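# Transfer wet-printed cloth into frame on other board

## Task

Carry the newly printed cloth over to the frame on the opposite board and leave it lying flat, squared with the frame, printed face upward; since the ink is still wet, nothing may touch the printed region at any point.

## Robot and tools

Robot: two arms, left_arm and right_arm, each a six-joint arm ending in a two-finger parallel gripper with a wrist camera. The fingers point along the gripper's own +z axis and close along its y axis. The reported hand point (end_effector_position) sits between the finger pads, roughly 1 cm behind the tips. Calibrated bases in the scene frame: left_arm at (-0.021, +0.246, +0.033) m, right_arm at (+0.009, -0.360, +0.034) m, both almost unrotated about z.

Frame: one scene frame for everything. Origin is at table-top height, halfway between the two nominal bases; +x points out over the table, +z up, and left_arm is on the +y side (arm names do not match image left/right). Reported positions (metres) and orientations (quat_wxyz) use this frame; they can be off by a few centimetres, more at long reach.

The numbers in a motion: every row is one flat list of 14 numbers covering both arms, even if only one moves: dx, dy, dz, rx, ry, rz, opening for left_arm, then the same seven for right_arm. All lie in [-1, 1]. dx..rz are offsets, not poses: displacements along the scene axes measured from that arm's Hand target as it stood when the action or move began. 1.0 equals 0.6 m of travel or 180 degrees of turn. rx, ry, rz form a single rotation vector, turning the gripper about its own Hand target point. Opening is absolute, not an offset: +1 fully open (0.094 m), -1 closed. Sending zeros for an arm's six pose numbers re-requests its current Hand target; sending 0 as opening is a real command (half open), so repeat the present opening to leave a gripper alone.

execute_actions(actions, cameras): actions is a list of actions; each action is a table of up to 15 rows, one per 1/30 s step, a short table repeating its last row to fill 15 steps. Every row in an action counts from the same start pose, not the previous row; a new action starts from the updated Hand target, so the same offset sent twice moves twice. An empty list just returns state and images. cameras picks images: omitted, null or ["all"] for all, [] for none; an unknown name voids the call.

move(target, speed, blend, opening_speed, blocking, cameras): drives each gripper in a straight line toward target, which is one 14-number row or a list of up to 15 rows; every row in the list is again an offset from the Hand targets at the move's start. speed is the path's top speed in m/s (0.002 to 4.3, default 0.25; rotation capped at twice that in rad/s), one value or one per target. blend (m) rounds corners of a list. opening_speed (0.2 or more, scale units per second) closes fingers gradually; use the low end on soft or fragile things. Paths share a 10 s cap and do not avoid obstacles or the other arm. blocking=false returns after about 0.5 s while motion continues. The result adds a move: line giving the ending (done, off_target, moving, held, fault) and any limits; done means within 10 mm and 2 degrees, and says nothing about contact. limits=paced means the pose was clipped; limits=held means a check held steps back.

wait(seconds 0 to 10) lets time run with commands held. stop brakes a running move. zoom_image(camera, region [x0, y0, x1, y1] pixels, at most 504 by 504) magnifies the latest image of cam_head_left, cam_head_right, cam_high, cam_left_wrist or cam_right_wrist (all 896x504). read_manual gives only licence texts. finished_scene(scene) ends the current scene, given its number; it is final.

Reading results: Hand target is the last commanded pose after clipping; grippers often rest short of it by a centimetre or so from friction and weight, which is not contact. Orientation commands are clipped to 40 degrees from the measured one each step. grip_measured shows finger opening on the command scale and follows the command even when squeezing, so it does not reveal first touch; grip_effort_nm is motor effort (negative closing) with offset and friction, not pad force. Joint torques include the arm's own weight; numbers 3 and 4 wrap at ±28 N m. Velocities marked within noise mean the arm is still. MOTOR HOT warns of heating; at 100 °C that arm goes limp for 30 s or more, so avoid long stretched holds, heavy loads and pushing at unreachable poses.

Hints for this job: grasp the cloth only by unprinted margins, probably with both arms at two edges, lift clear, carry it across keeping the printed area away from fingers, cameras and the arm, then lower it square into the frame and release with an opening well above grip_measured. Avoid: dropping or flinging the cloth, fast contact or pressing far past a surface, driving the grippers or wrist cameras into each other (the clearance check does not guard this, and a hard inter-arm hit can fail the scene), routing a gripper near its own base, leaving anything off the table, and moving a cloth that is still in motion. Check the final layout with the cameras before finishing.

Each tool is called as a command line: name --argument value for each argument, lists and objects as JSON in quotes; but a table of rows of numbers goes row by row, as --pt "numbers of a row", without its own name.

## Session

Scene 1 done. Look at scene 2.

execute_actions --actions '[]'

zoom_image --camera "cam_high" --region '[310, 150, 570, 300]'

Scene clock: 0.00 s.
left_arm: end_effector_position=(+0.1855, -0.3930, +0.2986) grip_measured=+1.000 grip_effort_nm=n/a end_effector_quat_wxyz=(+0.347, +0.815, +0.036, -0.462) | right_arm: end_effector_position=(+0.1964, -0.8155, +0.2836) grip_measured=+1.000 grip_effort_nm=n/a end_effector_quat_wxyz=(+0.378, +0.817, +0.064, -0.431)
Joint positions: left_arm=[-1.005 1.959 1.792 -1.045 1.208 1.789 0.094] | right_arm=[-0.824 1.544 1.196 -1.026 1.213 2.003 0.094]
Joint velocities: within noise
Joint torques (N m): no reading
Heat: left arm: hottest elbow 26 °C; right arm: hottest elbow 30 °C.
Hand target: left_arm +0.1881, -0.3972, +0.3037; +0.353, +0.815, +0.031, -0.459 | right_arm +0.2005, -0.8201, +0.2899; +0.384, +0.817, +0.059, -0.426
Tool commands: left_gripper/opening=+1.0 right_gripper/opening=+1.0

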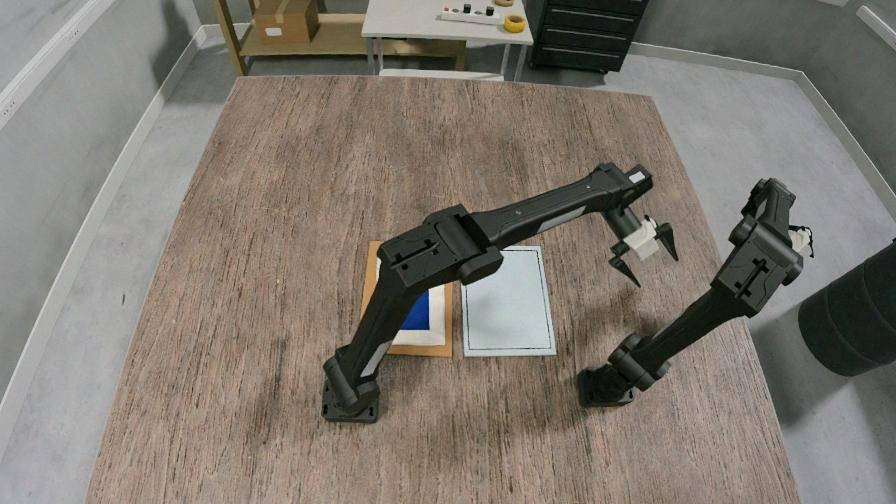

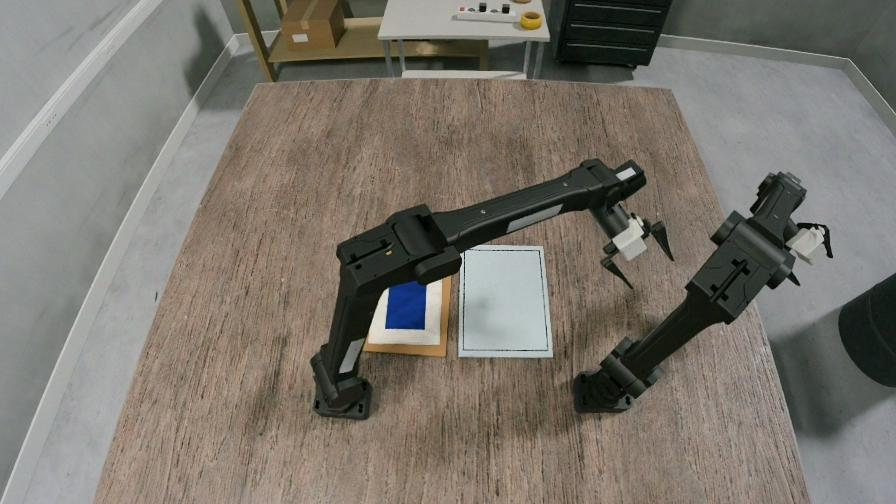

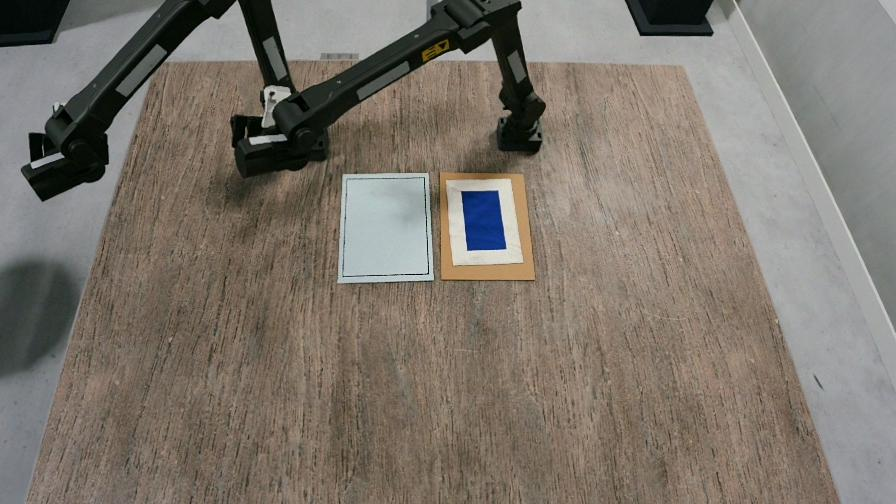

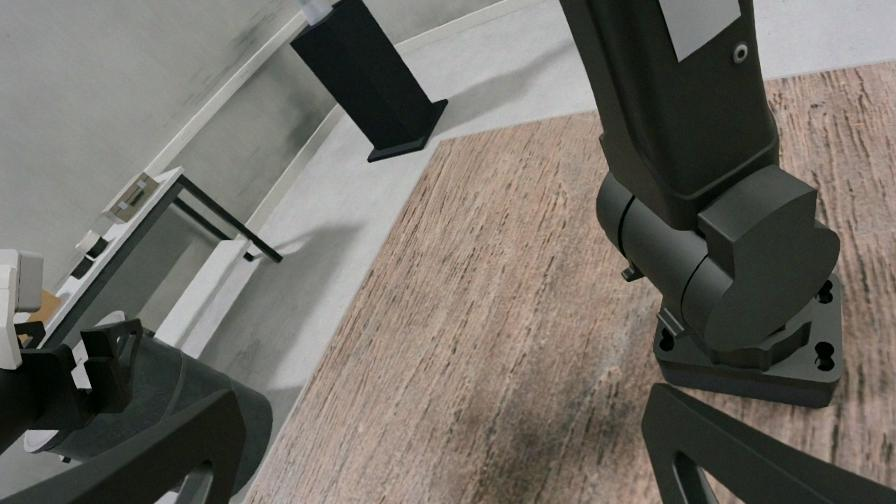

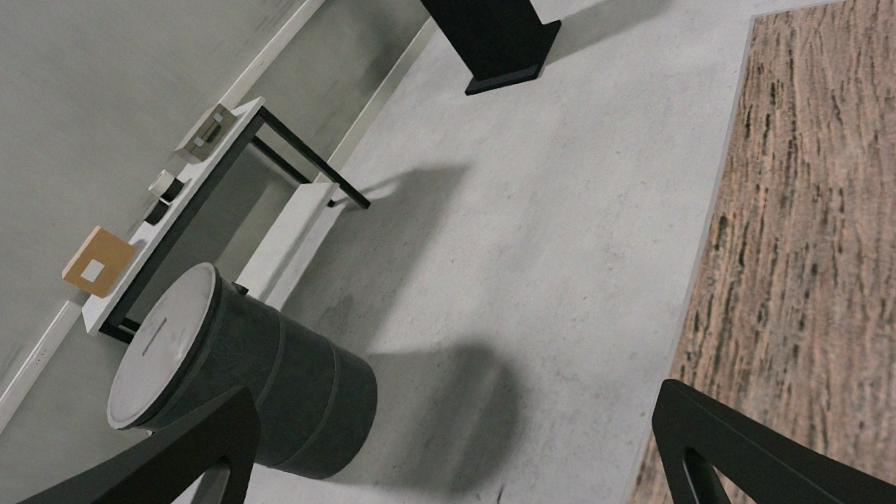

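Scaled by 1.938 from the camera's 896x504 image, which has a finer 1280x720 frame.

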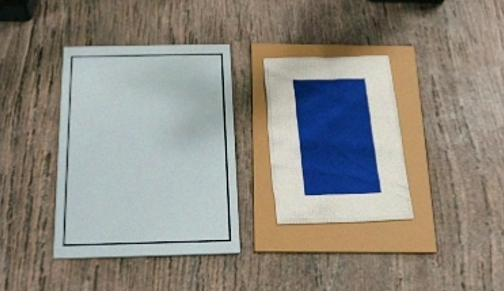

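move --pt "0.187 0.295 0.044 0.22 0.153 0.422 -0.36 0.233 0.367 0.05 0.203 0.167 0.421 -0.36" --pt "0.32 0.662 -0.073 0.446 0.310 0.854 -0.36 0.267 0.833 0.017 0.406 0.333 0.8425 -0.36" --speed 0.35 --blend 0.03 --cameras '["cam_high", "cam_left_wrist", "cam_right_wrist"]'

Scene clock: 17.30 s.
left_arm: end_effector_position=(+0.3705, +0.0043, +0.2517) grip_measured=-0.358 grip_effort_nm=-0.115 end_effector_quat_wxyz=(+0.006, -0.020, +0.997, +0.073) | right_arm: end_effector_position=(+0.3461, -0.3265, +0.2827) grip_measured=-0.358 grip_effort_nm=-0.095 end_effector_quat_wxyz=(-0.003, -0.014, +0.997, +0.069)
Joint positions: left_arm=[-0.588 1.594 1.476 -1.527 -0.126 -0.644 0.03] | right_arm=[0.053 1.226 1.18 -1.529 -0.139 0.004 0.03]
Joint velocities: within noise
Joint torques (N m): left_arm=[0.62 -10.17 10.89 -0.42 -0.14 -0.08] | right_arm=[0.56 -7.77 14.19 -0.28 -0.16 0.02]
Heat: left arm: hottest elbow 29 °C; right arm: hottest elbow 33 °C.
Hand target: left_arm +0.3801, -0.0001, +0.2601; +0.012, -0.027, +0.997, +0.070 | right_arm +0.3607, -0.3203, +0.3000; +0.012, -0.026, +0.997, +0.071
Off the commanded pose: left_arm 0.013 m, 1 deg | right_arm 0.024 m, 2 deg.
move: off_target (left_arm, right_arm)
Images, in order (width x height): cam_high 896x504, cam_left_wrist 896x504, cam_right_wrist 896x504.

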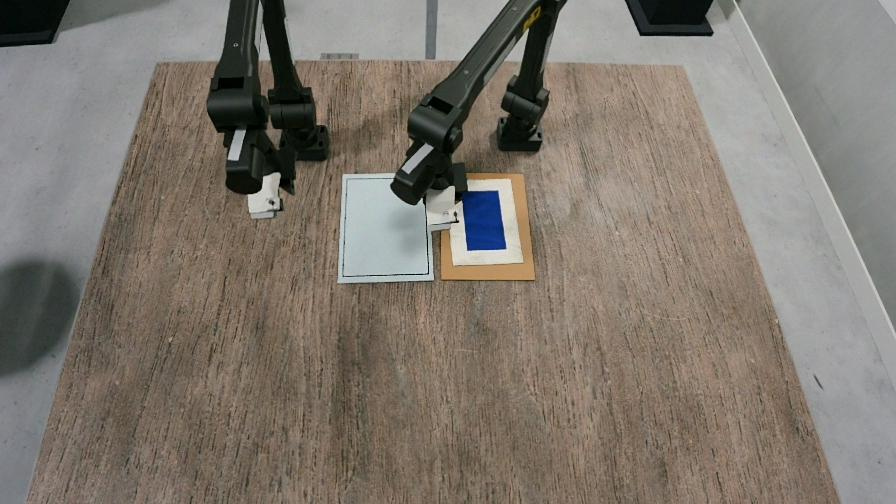

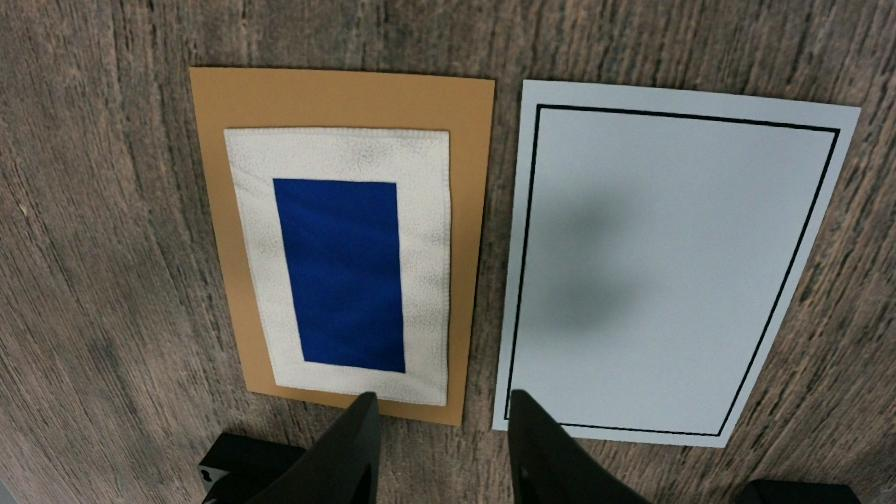

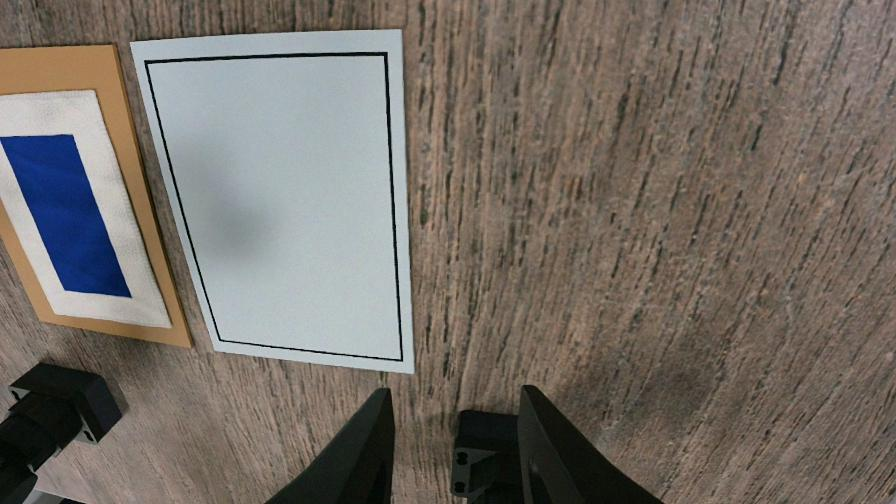

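move --target '[-0.005, 0.0735, -0.25, 0, 0, 0, -0.36, -0.293, 0.567, -0.267, 0, 0, 0, -0.36]' --speed 0.25 --cameras '["cam_high", "cam_left_wrist", "cam_right_wrist"]'

Scene clock: 25.80 s.
left_arm: end_effector_position=(+0.3729, +0.0418, +0.1165) grip_measured=-0.358 grip_effort_nm=-0.115 end_effector_quat_wxyz=(+0.013, -0.027, +0.997, +0.069) | right_arm: end_effector_position=(+0.1791, -0.0013, +0.1288) grip_measured=-0.358 grip_effort_nm=-0.095 end_effector_quat_wxyz=(+0.002, -0.024, +0.998, +0.053)
Joint positions: left_arm=[-0.517 1.643 1.164 -1.144 -0.131 -0.586 0.03] | right_arm=[1.131 1.428 0.949 -0.997 -0.046 1.063 0.03]
Joint velocities: within noise
Joint torques (N m): left_arm=[1.9 -10.46 7.01 0.95 -0.22 0.06] | right_arm=[0.85 -9.88 12.14 0.7 0.19 0.11]
Heat: left arm: hottest elbow 30 °C; right arm: hottest elbow 35 °C.
Hand target: left_arm +0.3771, +0.0440, +0.1101; +0.012, -0.027, +0.997, +0.070 | right_arm +0.1848, +0.0199, +0.1398; +0.012, -0.026, +0.997, +0.071
Off the commanded pose: left_arm 0.008 m, 0 deg | right_arm 0.025 m, 2 deg.
move: off_target (right_arm)
Images, in order (width x height): cam_high 896x504, cam_left_wrist 896x504, cam_right_wrist 896x504.

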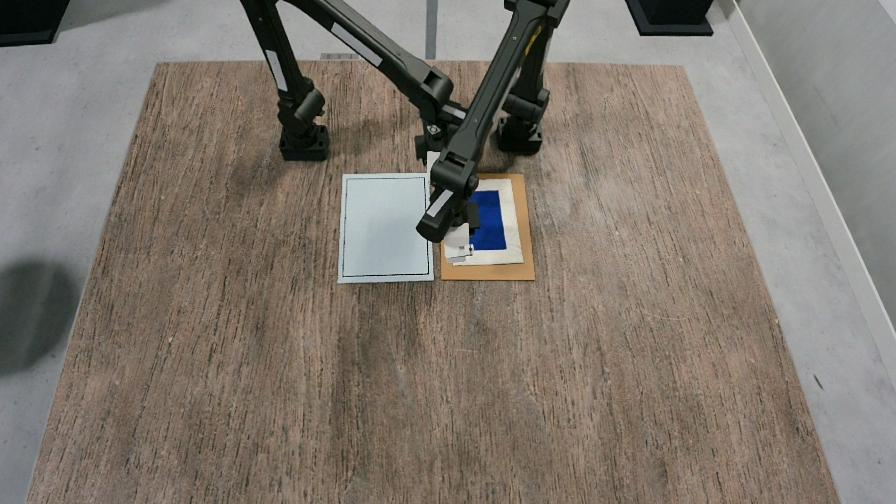

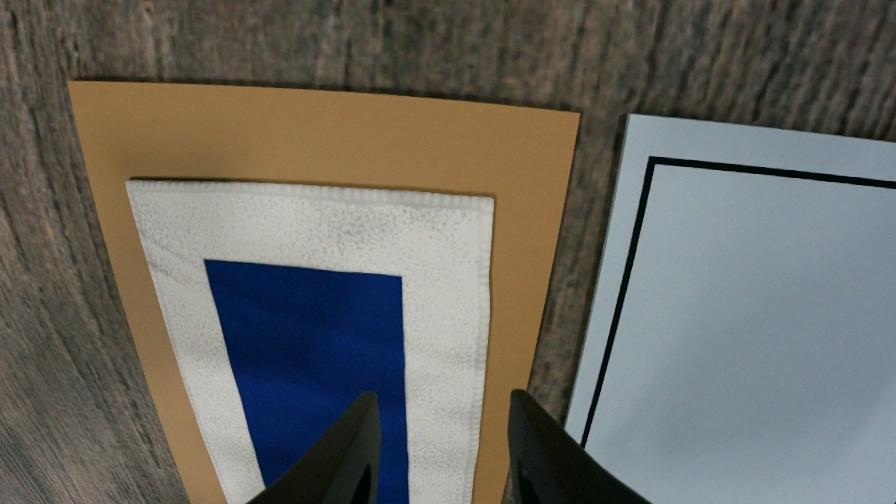

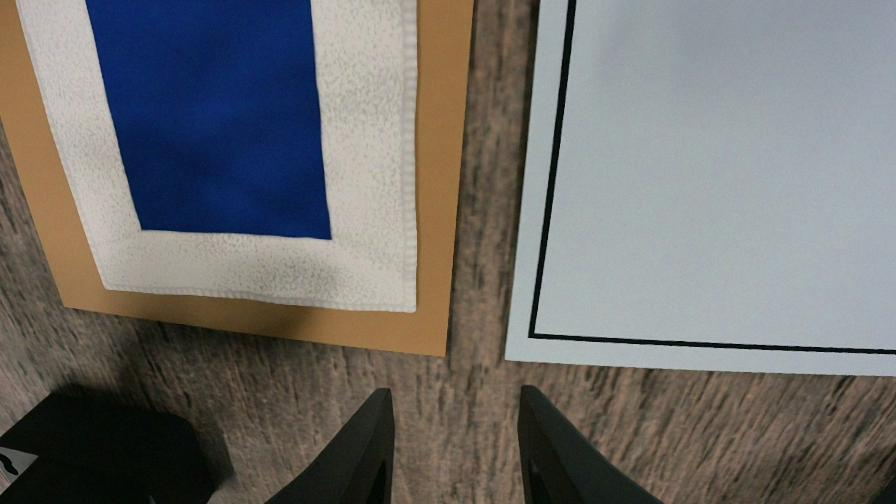

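move --target '[-0.0118, 0.0033, -0.12, 0, 0, 0, -0.36, -0.0363, 0.0535, -0.155, -0.01, 0, 0, -0.36]' --speed 0.1 --cameras '["cam_left_wrist", "cam_right_wrist"]'

Scene clock: 31.10 s.
left_arm: end_effector_position=(+0.3677, +0.0448, +0.0447) grip_measured=-0.358 grip_effort_nm=-0.115 end_effector_quat_wxyz=(+0.013, -0.027, +0.997, +0.069) | right_arm: end_effector_position=(+0.1678, +0.0465, +0.0528) grip_measured=-0.358 grip_effort_nm=-0.100 end_effector_quat_wxyz=(+0.012, -0.023, +0.998, +0.056)
Joint positions: left_arm=[-0.517 1.734 1.064 -0.951 -0.131 -0.586 0.03] | right_arm=[1.213 1.634 0.949 -0.774 -0.023 1.146 0.03]
Joint velocities: within noise
Joint torques (N m): left_arm=[1.61 -10.87 5.93 0.85 -0.13 0.11] | right_arm=[0.91 -11.87 7.92 0.61 0.19 0.11]
Heat: left arm: hottest elbow 30 °C; right arm: hottest elbow 36 °C.
Hand target: left_arm +0.3700, +0.0460, +0.0380; +0.012, -0.027, +0.997, +0.070 | right_arm +0.1630, +0.0520, +0.0469; +0.012, -0.026, +0.998, +0.055
Off the commanded pose: left_arm 0.007 m, 0 deg | right_arm 0.009 m, 0 deg.
move: done
Images, in order (width x height): cam_left_wrist 896x504, cam_right_wrist 896x504.

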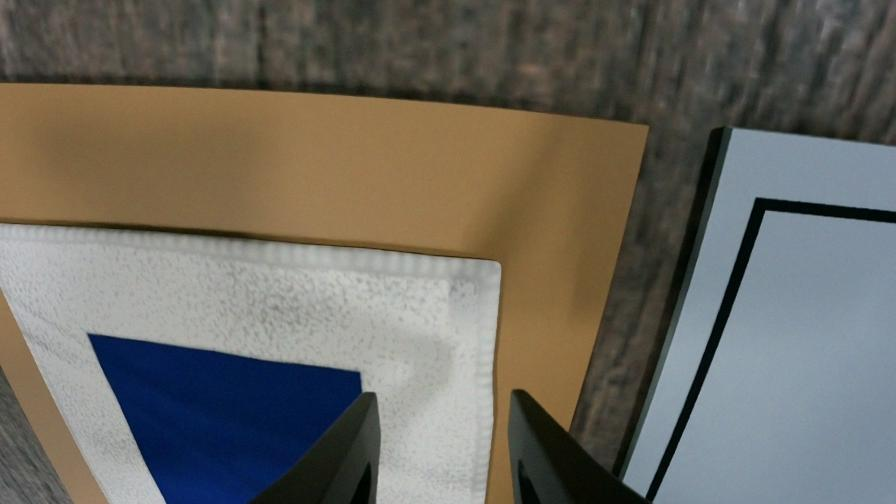

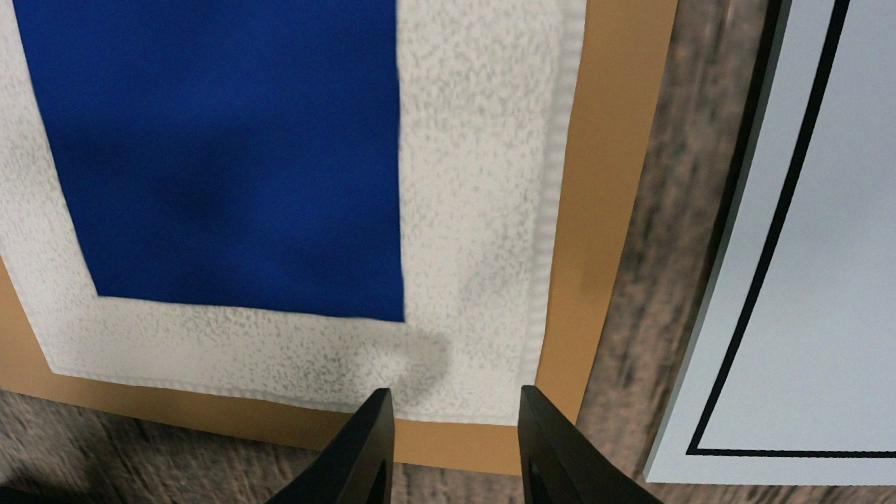

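move --target '[-0.005, -0.01, -0.023, 0, 0, 0, -0.36, -0.0083, -0.04, -0.02, 0, 0, 0, -0.36]' --speed 0.06 --cameras '["cam_left_wrist", "cam_right_wrist"]'

Scene clock: 42.30 s.
left_arm: end_effector_position=(+0.3680, +0.0438, +0.0316) grip_measured=-0.358 grip_effort_nm=-0.115 end_effector_quat_wxyz=(+0.013, -0.027, +0.997, +0.069) | right_arm: end_effector_position=(+0.1607, +0.0285, +0.0339) grip_measured=-0.358 grip_effort_nm=-0.095 end_effector_quat_wxyz=(+0.009, -0.022, +0.998, +0.050)
Joint positions: left_arm=[-0.519 1.759 1.055 -0.918 -0.131 -0.587 0.03] | right_arm=[1.213 1.634 0.885 -0.722 -0.022 1.147 0.03]
Joint velocities: within noise
Joint torques (N m): left_arm=[-0.26 -9.64 5.96 0.95 -0.13 -0.07] | right_arm=[0.09 -14.04 6.08 0.59 0.16 0.04]
Heat: left arm: hottest elbow 29 °C; right arm: hottest elbow 35 °C.
Hand target: left_arm +0.3669, +0.0400, +0.0242; +0.012, -0.027, +0.997, +0.070 | right_arm +0.1581, +0.0280, +0.0349; +0.012, -0.026, +0.998, +0.055
Off the commanded pose: left_arm 0.008 m, 0 deg | right_arm 0.003 m, 1 deg.
move: done
Images, in order (width x height): cam_left_wrist 896x504, cam_right_wrist 896x504.

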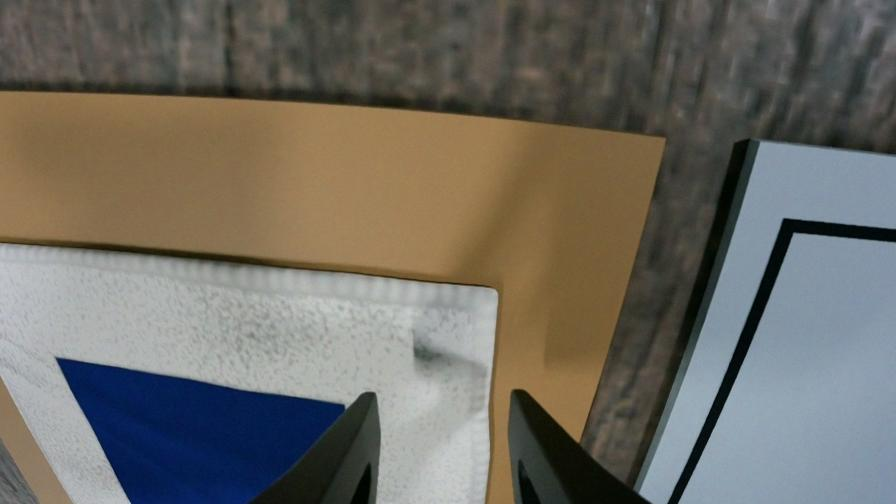

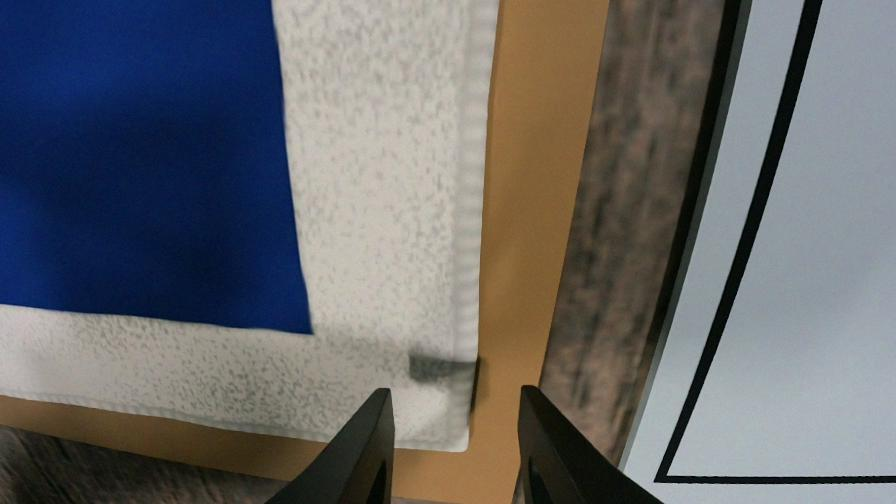

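move --pt "0 -0.0075 -0.04 0 0 0 -0.36 0 0.0033 -0.045 0 0 0 -0.36" --pt "0 -0.0075 -0.04 0 0 0 -0.7 0 0.0033 -0.045 0 0 0 -0.7" --speed 0.03 --opening_speed 0.25 --cameras '["cam_left_wrist", "cam_right_wrist"]'

Scene clock: 46.97 s.
left_arm: end_effector_position=(+0.3718, +0.0381, +0.0167) grip_measured=-0.696 grip_effort_nm=-0.164 end_effector_quat_wxyz=(+0.022, -0.028, +0.997, +0.067) | right_arm: end_effector_position=(+0.1636, +0.0358, +0.0223) grip_measured=-0.697 grip_effort_nm=-0.129 end_effector_quat_wxyz=(+0.017, -0.022, +0.997, +0.068)
Joint positions: left_arm=[-0.528 1.79 1.049 -0.865 -0.137 -0.597 0.014] | right_arm=[1.213 1.656 0.869 -0.644 -0.022 1.147 0.014]
Joint velocities: within noise
Joint torques (N m): left_arm=[-0.44 -9.41 5.19 1.18 0.11 -0.06] | right_arm=[0.5 -11.22 5.76 0.61 0.19 0.06]
Heat: left arm: hottest elbow 29 °C; right arm: hottest elbow 35 °C.
Hand target: left_arm +0.3670, +0.0355, +0.0002; +0.012, -0.027, +0.997, +0.070 | right_arm +0.1581, +0.0299, +0.0079; +0.012, -0.026, +0.998, +0.055
Off the commanded pose: left_arm 0.017 m, 1 deg | right_arm 0.016 m, 2 deg.
move: off_target (left_arm, right_arm); target 2's new opening was sent with left_arm's hand 0.017 m and 1 deg from that target
Images, in order (width x height): cam_left_wrist 896x504, cam_right_wrist 896x504.

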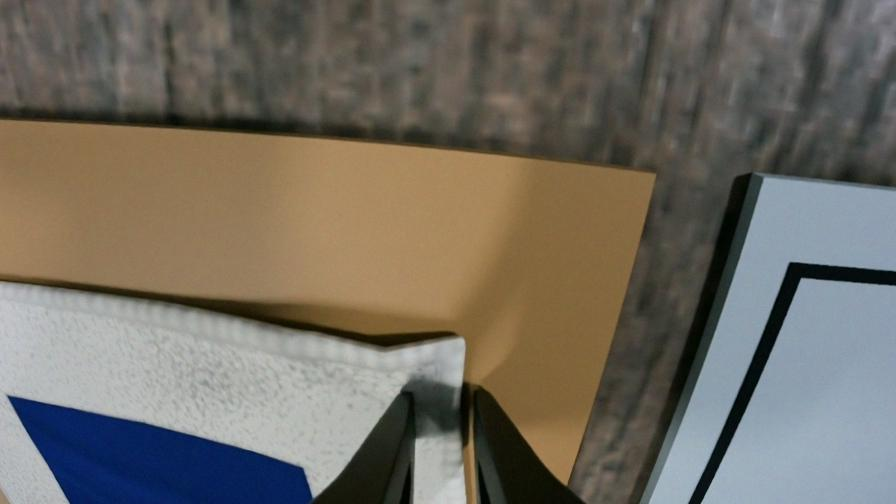

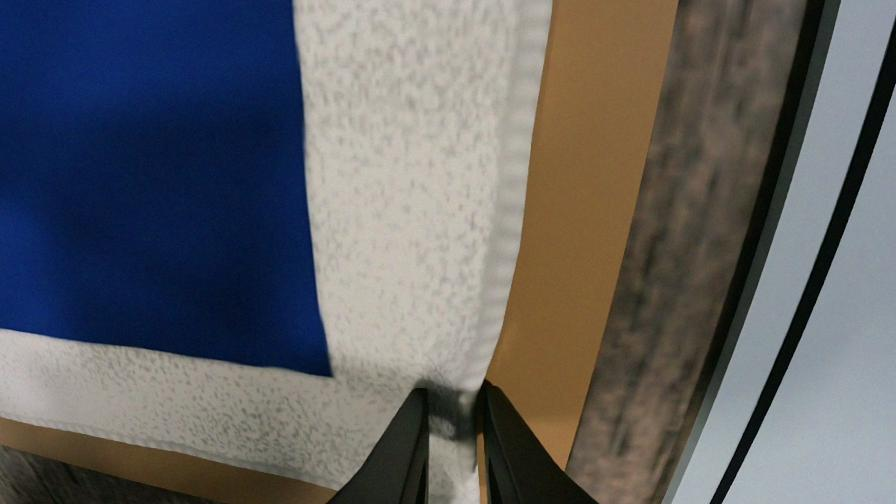

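move --target '[0, 0, 0, 0, 0, 0, -1, 0, 0, 0, 0, 0, 0, -1]' --speed 0.03 --opening_speed 0.25 --cameras '["cam_left_wrist", "cam_right_wrist"]'

Scene clock: 48.77 s.
left_arm: end_effector_position=(+0.3722, +0.0377, +0.0168) grip_measured=-0.988 grip_effort_nm=-0.613 end_effector_quat_wxyz=(+0.023, -0.028, +0.997, +0.066) | right_arm: end_effector_position=(+0.1643, +0.0387, +0.0227) grip_measured=-0.933 grip_effort_nm=-1.033 end_effector_quat_wxyz=(+0.018, -0.023, +0.997, +0.074)
Joint positions: left_arm=[-0.528 1.789 1.049 -0.863 -0.136 -0.597 0.001] | right_arm=[1.213 1.656 0.869 -0.632 -0.025 1.147 0.003]
Joint velocities: within noise
Joint torques (N m): left_arm=[-0.32 -9.58 5.11 1.01 0.13 -0.14] | right_arm=[0.26 -10.81 5.93 0.23 0.27 0.05]
Heat: left arm: hottest elbow 29 °C; right arm: hottest elbow 34 °C.
Hand target: left_arm +0.3670, +0.0355, +0.0002; +0.012, -0.027, +0.997, +0.070 | right_arm +0.1581, +0.0299, +0.0079; +0.012, -0.026, +0.998, +0.055
Off the commanded pose: left_arm 0.018 m, 1 deg | right_arm 0.018 m, 2 deg.
move: off_target (left_arm, right_arm)
Images, in order (width x height): cam_left_wrist 896x504, cam_right_wrist 896x504.

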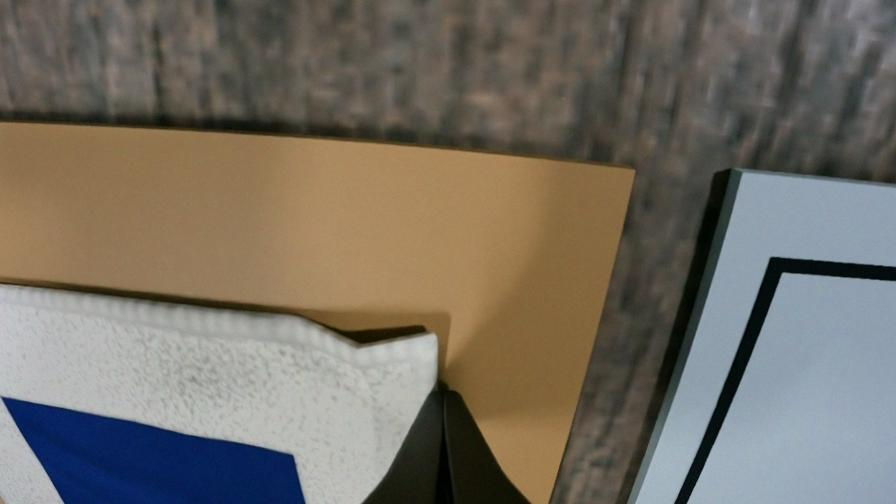

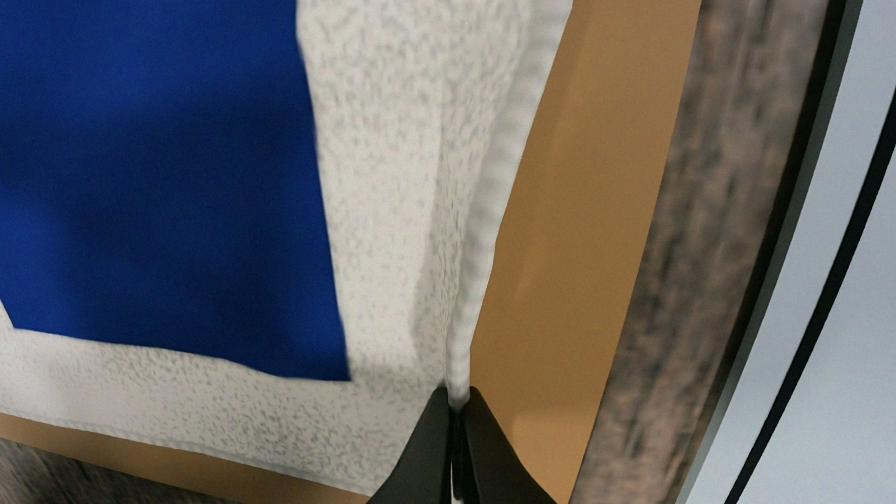

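move --pt "0 0 0.075 -0.014 0 0 -1 0 0 0 0 0 0 -1" --pt "-0.0117 0.02 0.075 -0.014 0 0 -0.36 0 0 0 0 0 0 -1" --pt "-0.0117 0.02 0.045 -0.014 0 0 -0.36 0 0 0 0 0 0 -1" --speed 0.06 --cameras '["cam_left_wrist"]'

Scene clock: 52.73 s.
left_arm: end_effector_position=(+0.3580, +0.0448, +0.0351) grip_measured=-0.362 grip_effort_nm=0.076 end_effector_quat_wxyz=(+0.014, -0.027, +0.998, +0.048) | right_arm: end_effector_position=(+0.1643, +0.0387, +0.0227) grip_measured=-0.934 grip_effort_nm=-1.043 end_effector_quat_wxyz=(+0.018, -0.023, +0.997, +0.074)
Joint positions: left_arm=[-0.515 1.718 1.011 -0.889 -0.096 -0.582 0.03] | right_arm=[1.213 1.656 0.869 -0.632 -0.025 1.147 0.003]
Joint velocities: within noise
Joint torques (N m): left_arm=[2.08 -9.11 5.57 0.92 0.03 0.08] | right_arm=[0.56 -11.16 5.89 0.17 0.32 0.06]
Heat: left arm: hottest elbow 29 °C; right arm: hottest elbow 34 °C.
Hand target: left_arm +0.3600, +0.0475, +0.0272; +0.012, -0.027, +0.998, +0.048 | right_arm +0.1581, +0.0299, +0.0079; +0.012, -0.026, +0.998, +0.055
Off the commanded pose: left_arm 0.009 m, 0 deg | right_arm 0.018 m, 2 deg.
move: off_target (right_arm)
Images, in order (width x height): cam_left_wrist 896x504.

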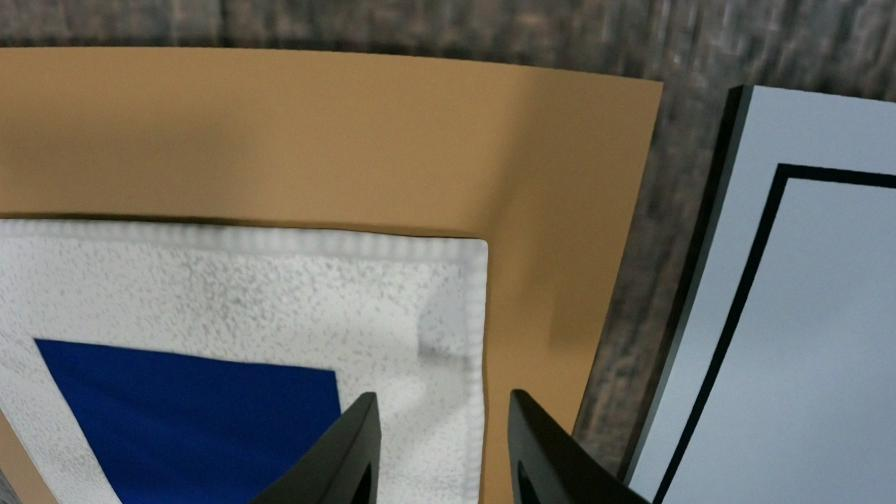

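move --pt "0 0 -0.055 0 0 0 -0.36 0 0 0 0 0 0 -1" --pt "0 0 -0.055 0 0 0 -0.7 0 0 0 0 0 0 -1" --speed 0.03 --opening_speed 0.25 --cameras '["cam_left_wrist"]'

Scene clock: 56.60 s.
left_arm: end_effector_position=(+0.3622, +0.0471, +0.0161) grip_measured=-0.697 grip_effort_nm=-0.154 end_effector_quat_wxyz=(+0.021, -0.031, +0.998, +0.048) | right_arm: end_effector_position=(+0.1643, +0.0387, +0.0227) grip_measured=-0.934 grip_effort_nm=-1.048 end_effector_quat_wxyz=(+0.018, -0.023, +0.997, +0.074)
Joint positions: left_arm=[-0.508 1.754 0.995 -0.826 -0.103 -0.582 0.014] | right_arm=[1.213 1.656 0.869 -0.632 -0.025 1.147 0.003]
Joint velocities: within noise
Joint torques (N m): left_arm=[1.32 -7.3 5.08 2.07 0.29 0.14] | right_arm=[0.32 -10.81 5.91 0.31 0.27 0.04]
Heat: left arm: hottest elbow 29 °C; right arm: hottest elbow 34 °C.
Hand target: left_arm +0.3600, +0.0476, -0.0058; +0.012, -0.027, +0.998, +0.048 | right_arm +0.1581, +0.0299, +0.0079; +0.012, -0.026, +0.998, +0.055
Off the commanded pose: left_arm 0.022 m, 1 deg | right_arm 0.018 m, 2 deg.
move: off_target (left_arm, right_arm); target 2's new opening was sent with left_arm's hand 0.022 m and 1 deg from that target
Images, in order (width x height): cam_left_wrist 896x504.

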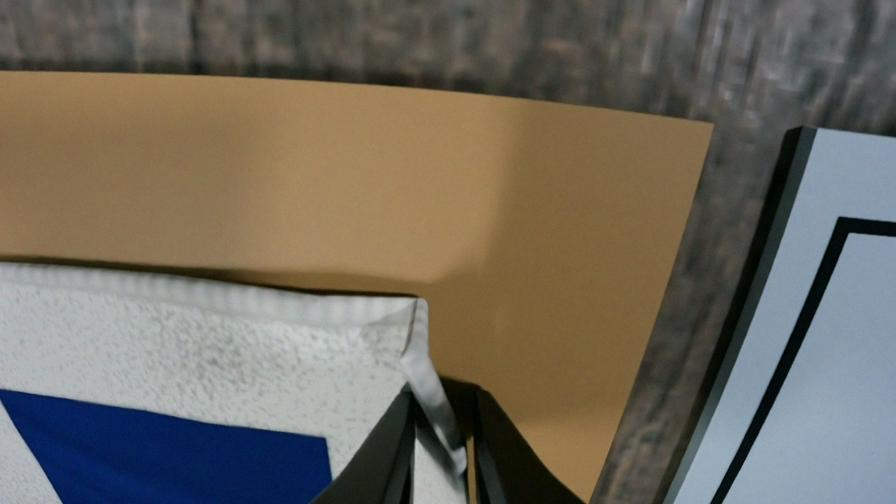

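move --target '[0, 0, 0, 0, 0, 0, -1, 0, 0, 0, 0, 0, 0, -1]' --speed 0.03 --opening_speed 0.25 --cameras '["cam_left_wrist", "cam_high"]'

zoom_image --camera "cam_high" --region '[310, 150, 570, 300]'

Scene clock: 58.40 s.
left_arm: end_effector_position=(+0.3637, +0.0497, +0.0165) grip_measured=-0.941 grip_effort_nm=-1.033 end_effector_quat_wxyz=(+0.022, -0.033, +0.998, +0.049) | right_arm: end_effector_position=(+0.1643, +0.0387, +0.0227) grip_measured=-0.934 grip_effort_nm=-1.048 end_effector_quat_wxyz=(+0.018, -0.023, +0.997, +0.074)
Joint positions: left_arm=[-0.503 1.753 0.995 -0.826 -0.108 -0.582 0.003] | right_arm=[1.213 1.656 0.869 -0.632 -0.025 1.147 0.003]
Joint velocities: within noise
Joint torques (N m): left_arm=[0.21 -8 5.01 1.95 0.38 0.15] | right_arm=[0.5 -11.05 5.86 0.17 0.32 0.05]
Heat: left arm: hottest elbow 29 °C; right arm: hottest elbow 34 °C.
Hand target: left_arm +0.3600, +0.0474, -0.0058; +0.011, -0.027, +0.998, +0.048 | right_arm +0.1581, +0.0299, +0.0079; +0.012, -0.026, +0.998, +0.055
Off the commanded pose: left_arm 0.023 m, 1 deg | right_arm 0.018 m, 2 deg.
move: off_target (left_arm, right_arm)
Images, in order (width x height): cam_high 896x504, cam_left_wrist 896x504.

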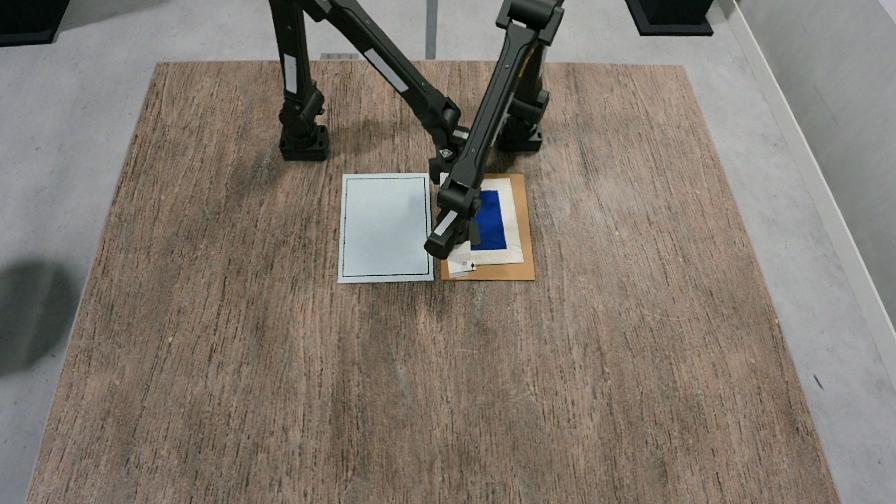

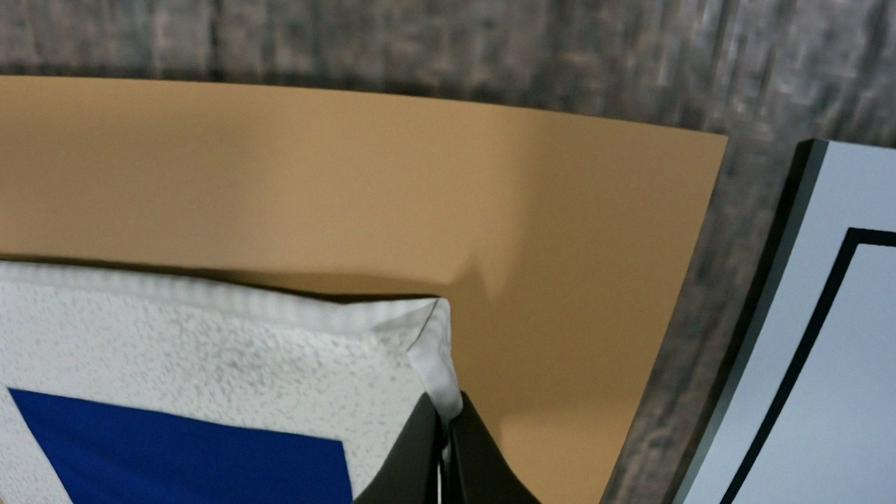

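Scaled by 1.938 from the camera's 896x504 image, which has a finer 1280x720 frame.

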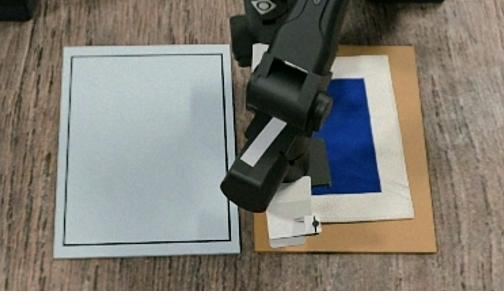

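move --pt "0.0233 -0.02 0.1 0 0 0 -1 0.023 -0.015 0.085 0 0 0 -1" --speed 0.04 --cameras '["cam_left_wrist", "cam_right_wrist", "cam_high"]'

zoom_image --camera "cam_high" --region '[310, 150, 570, 300]'

Scene clock: 61.97 s.
left_arm: end_effector_position=(+0.3636, +0.0462, +0.0414) grip_measured=-0.942 grip_effort_nm=-1.053 end_effector_quat_wxyz=(+0.000, -0.031, +0.998, +0.056) | right_arm: end_effector_position=(+0.1615, +0.0134, +0.0467) grip_measured=-0.934 grip_effort_nm=-1.048 end_effector_quat_wxyz=(+0.006, -0.030, +0.999, +0.043)
Joint positions: left_arm=[-0.505 1.734 1.054 -0.95 -0.095 -0.581 0.003] | right_arm=[1.196 1.585 0.869 -0.77 -0.025 1.114 0.003]
Joint velocities: within noise
Joint torques (N m): left_arm=[-0.15 -11.69 8.54 -0.23 0.02 0.04] | right_arm=[-1.38 -13.92 9.14 -0.24 0.1 -0.01]
Heat: left arm: hottest elbow 29 °C; right arm: hottest elbow 33 °C.
Hand target: left_arm +0.3740, +0.0355, +0.0543; +0.011, -0.027, +0.998, +0.048 | right_arm +0.1719, +0.0209, +0.0589; +0.012, -0.026, +0.998, +0.055
Off the commanded pose: left_arm 0.020 m, 2 deg | right_arm 0.018 m, 2 deg.
move: off_target (left_arm, right_arm)
Images, in order (width x height): cam_high 896x504, cam_left_wrist 896x504, cam_right_wrist 896x504.

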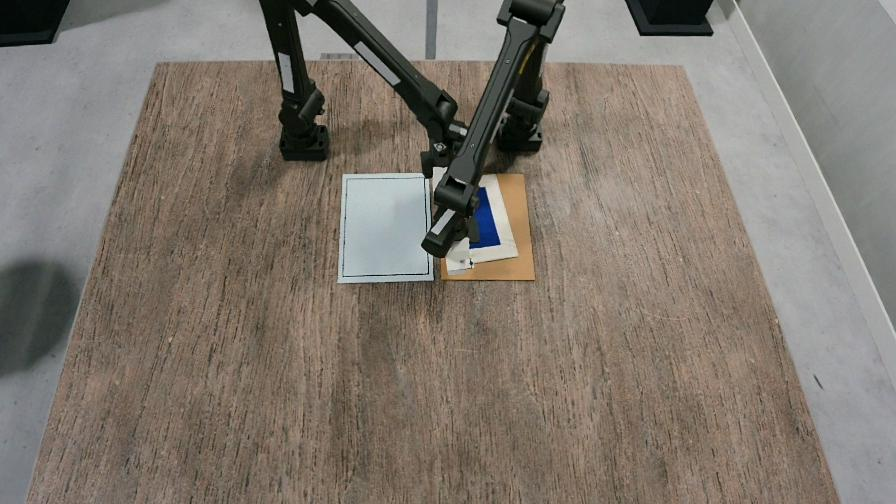

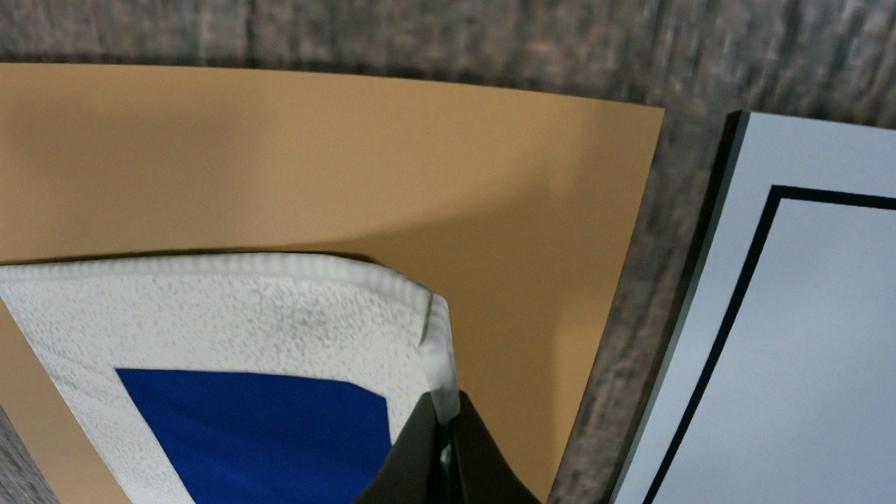

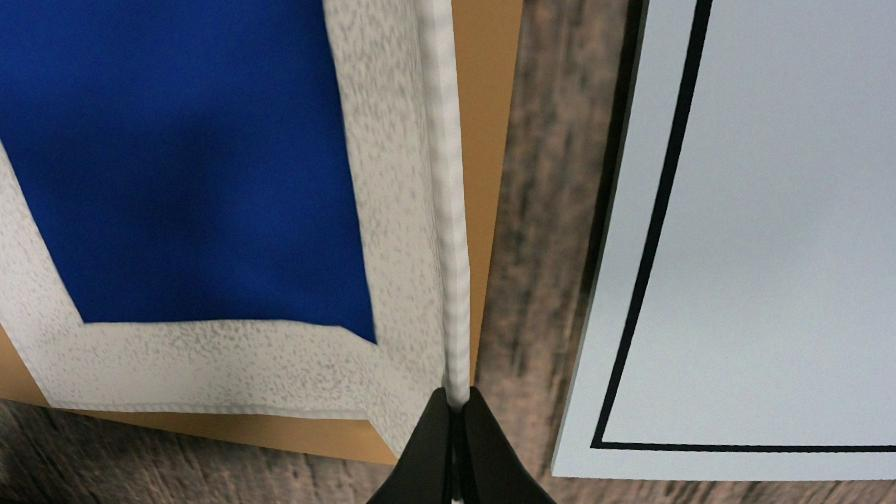

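Scaled by 1.938 from the camera's 896x504 image, which has a finer 1280x720 frame.

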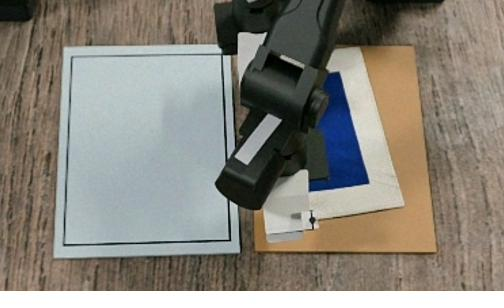

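move --pt "0.02 -0.201 0 0 0 0 -1 0.02 -0.188 0 0 0 0 -1" --speed 0.06 --cameras '["cam_left_wrist", "cam_right_wrist", "cam_high"]'

zoom_image --camera "cam_high" --region '[310, 150, 570, 300]'

Scene clock: 65.80 s.
left_arm: end_effector_position=(+0.3796, -0.0753, +0.0529) grip_measured=-0.942 grip_effort_nm=-1.053 end_effector_quat_wxyz=(+0.011, -0.025, +0.998, +0.049) | right_arm: end_effector_position=(+0.1816, -0.0857, +0.0588) grip_measured=-0.934 grip_effort_nm=-1.048 end_effector_quat_wxyz=(+0.011, -0.031, +0.998, +0.053)
Joint positions: left_arm=[-0.694 1.885 1.318 -1.054 -0.088 -0.758 0.003] | right_arm=[1.01 1.357 0.657 -0.771 -0.043 0.929 0.003]
Joint velocities: within noise
Joint torques (N m): left_arm=[0.03 -12.45 9.31 -0.36 0.01 -0.11] | right_arm=[-1.38 -9.11 6.45 0.35 0.02 -0.04]
Heat: left arm: hottest elbow 30 °C; right arm: hottest elbow 33 °C.
Hand target: left_arm +0.3861, -0.0850, +0.0541; +0.011, -0.027, +0.998, +0.048 | right_arm +0.1838, -0.0918, +0.0588; +0.012, -0.027, +0.998, +0.055
Off the commanded pose: left_arm 0.012 m, 0 deg | right_arm 0.007 m, 1 deg.
move: off_target (left_arm)
Images, in order (width x height): cam_high 896x504, cam_left_wrist 896x504, cam_right_wrist 896x504.

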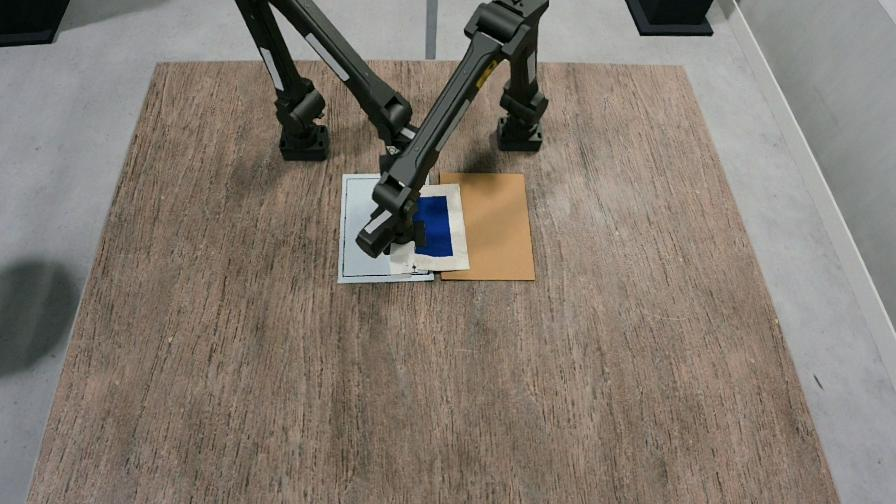

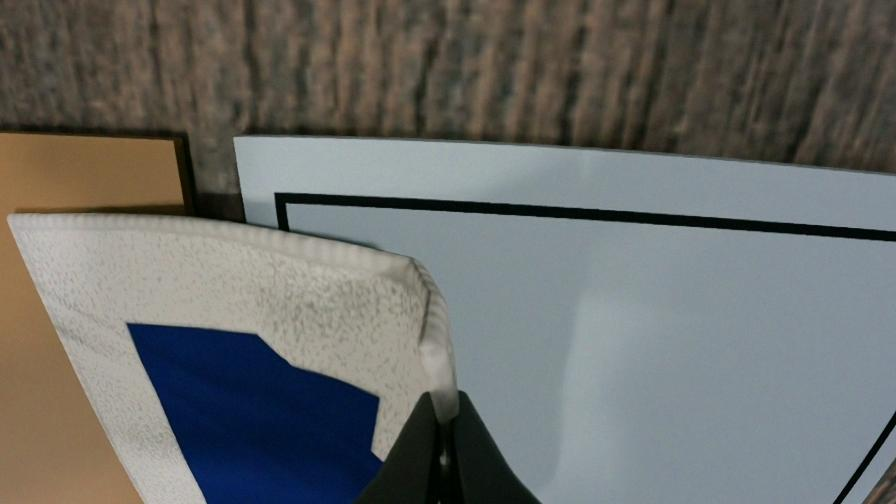

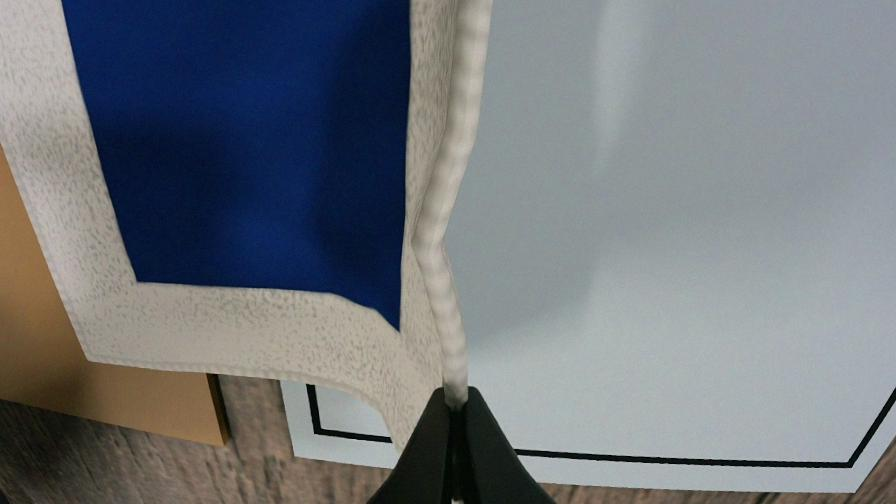

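Scaled by 1.938 from the camera's 896x504 image, which has a finer 1280x720 frame.

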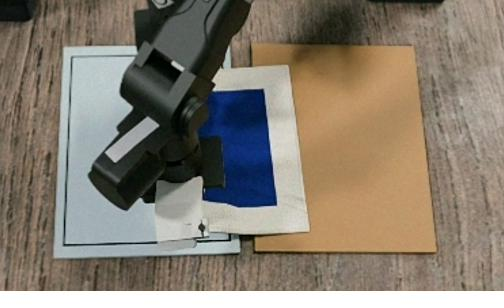

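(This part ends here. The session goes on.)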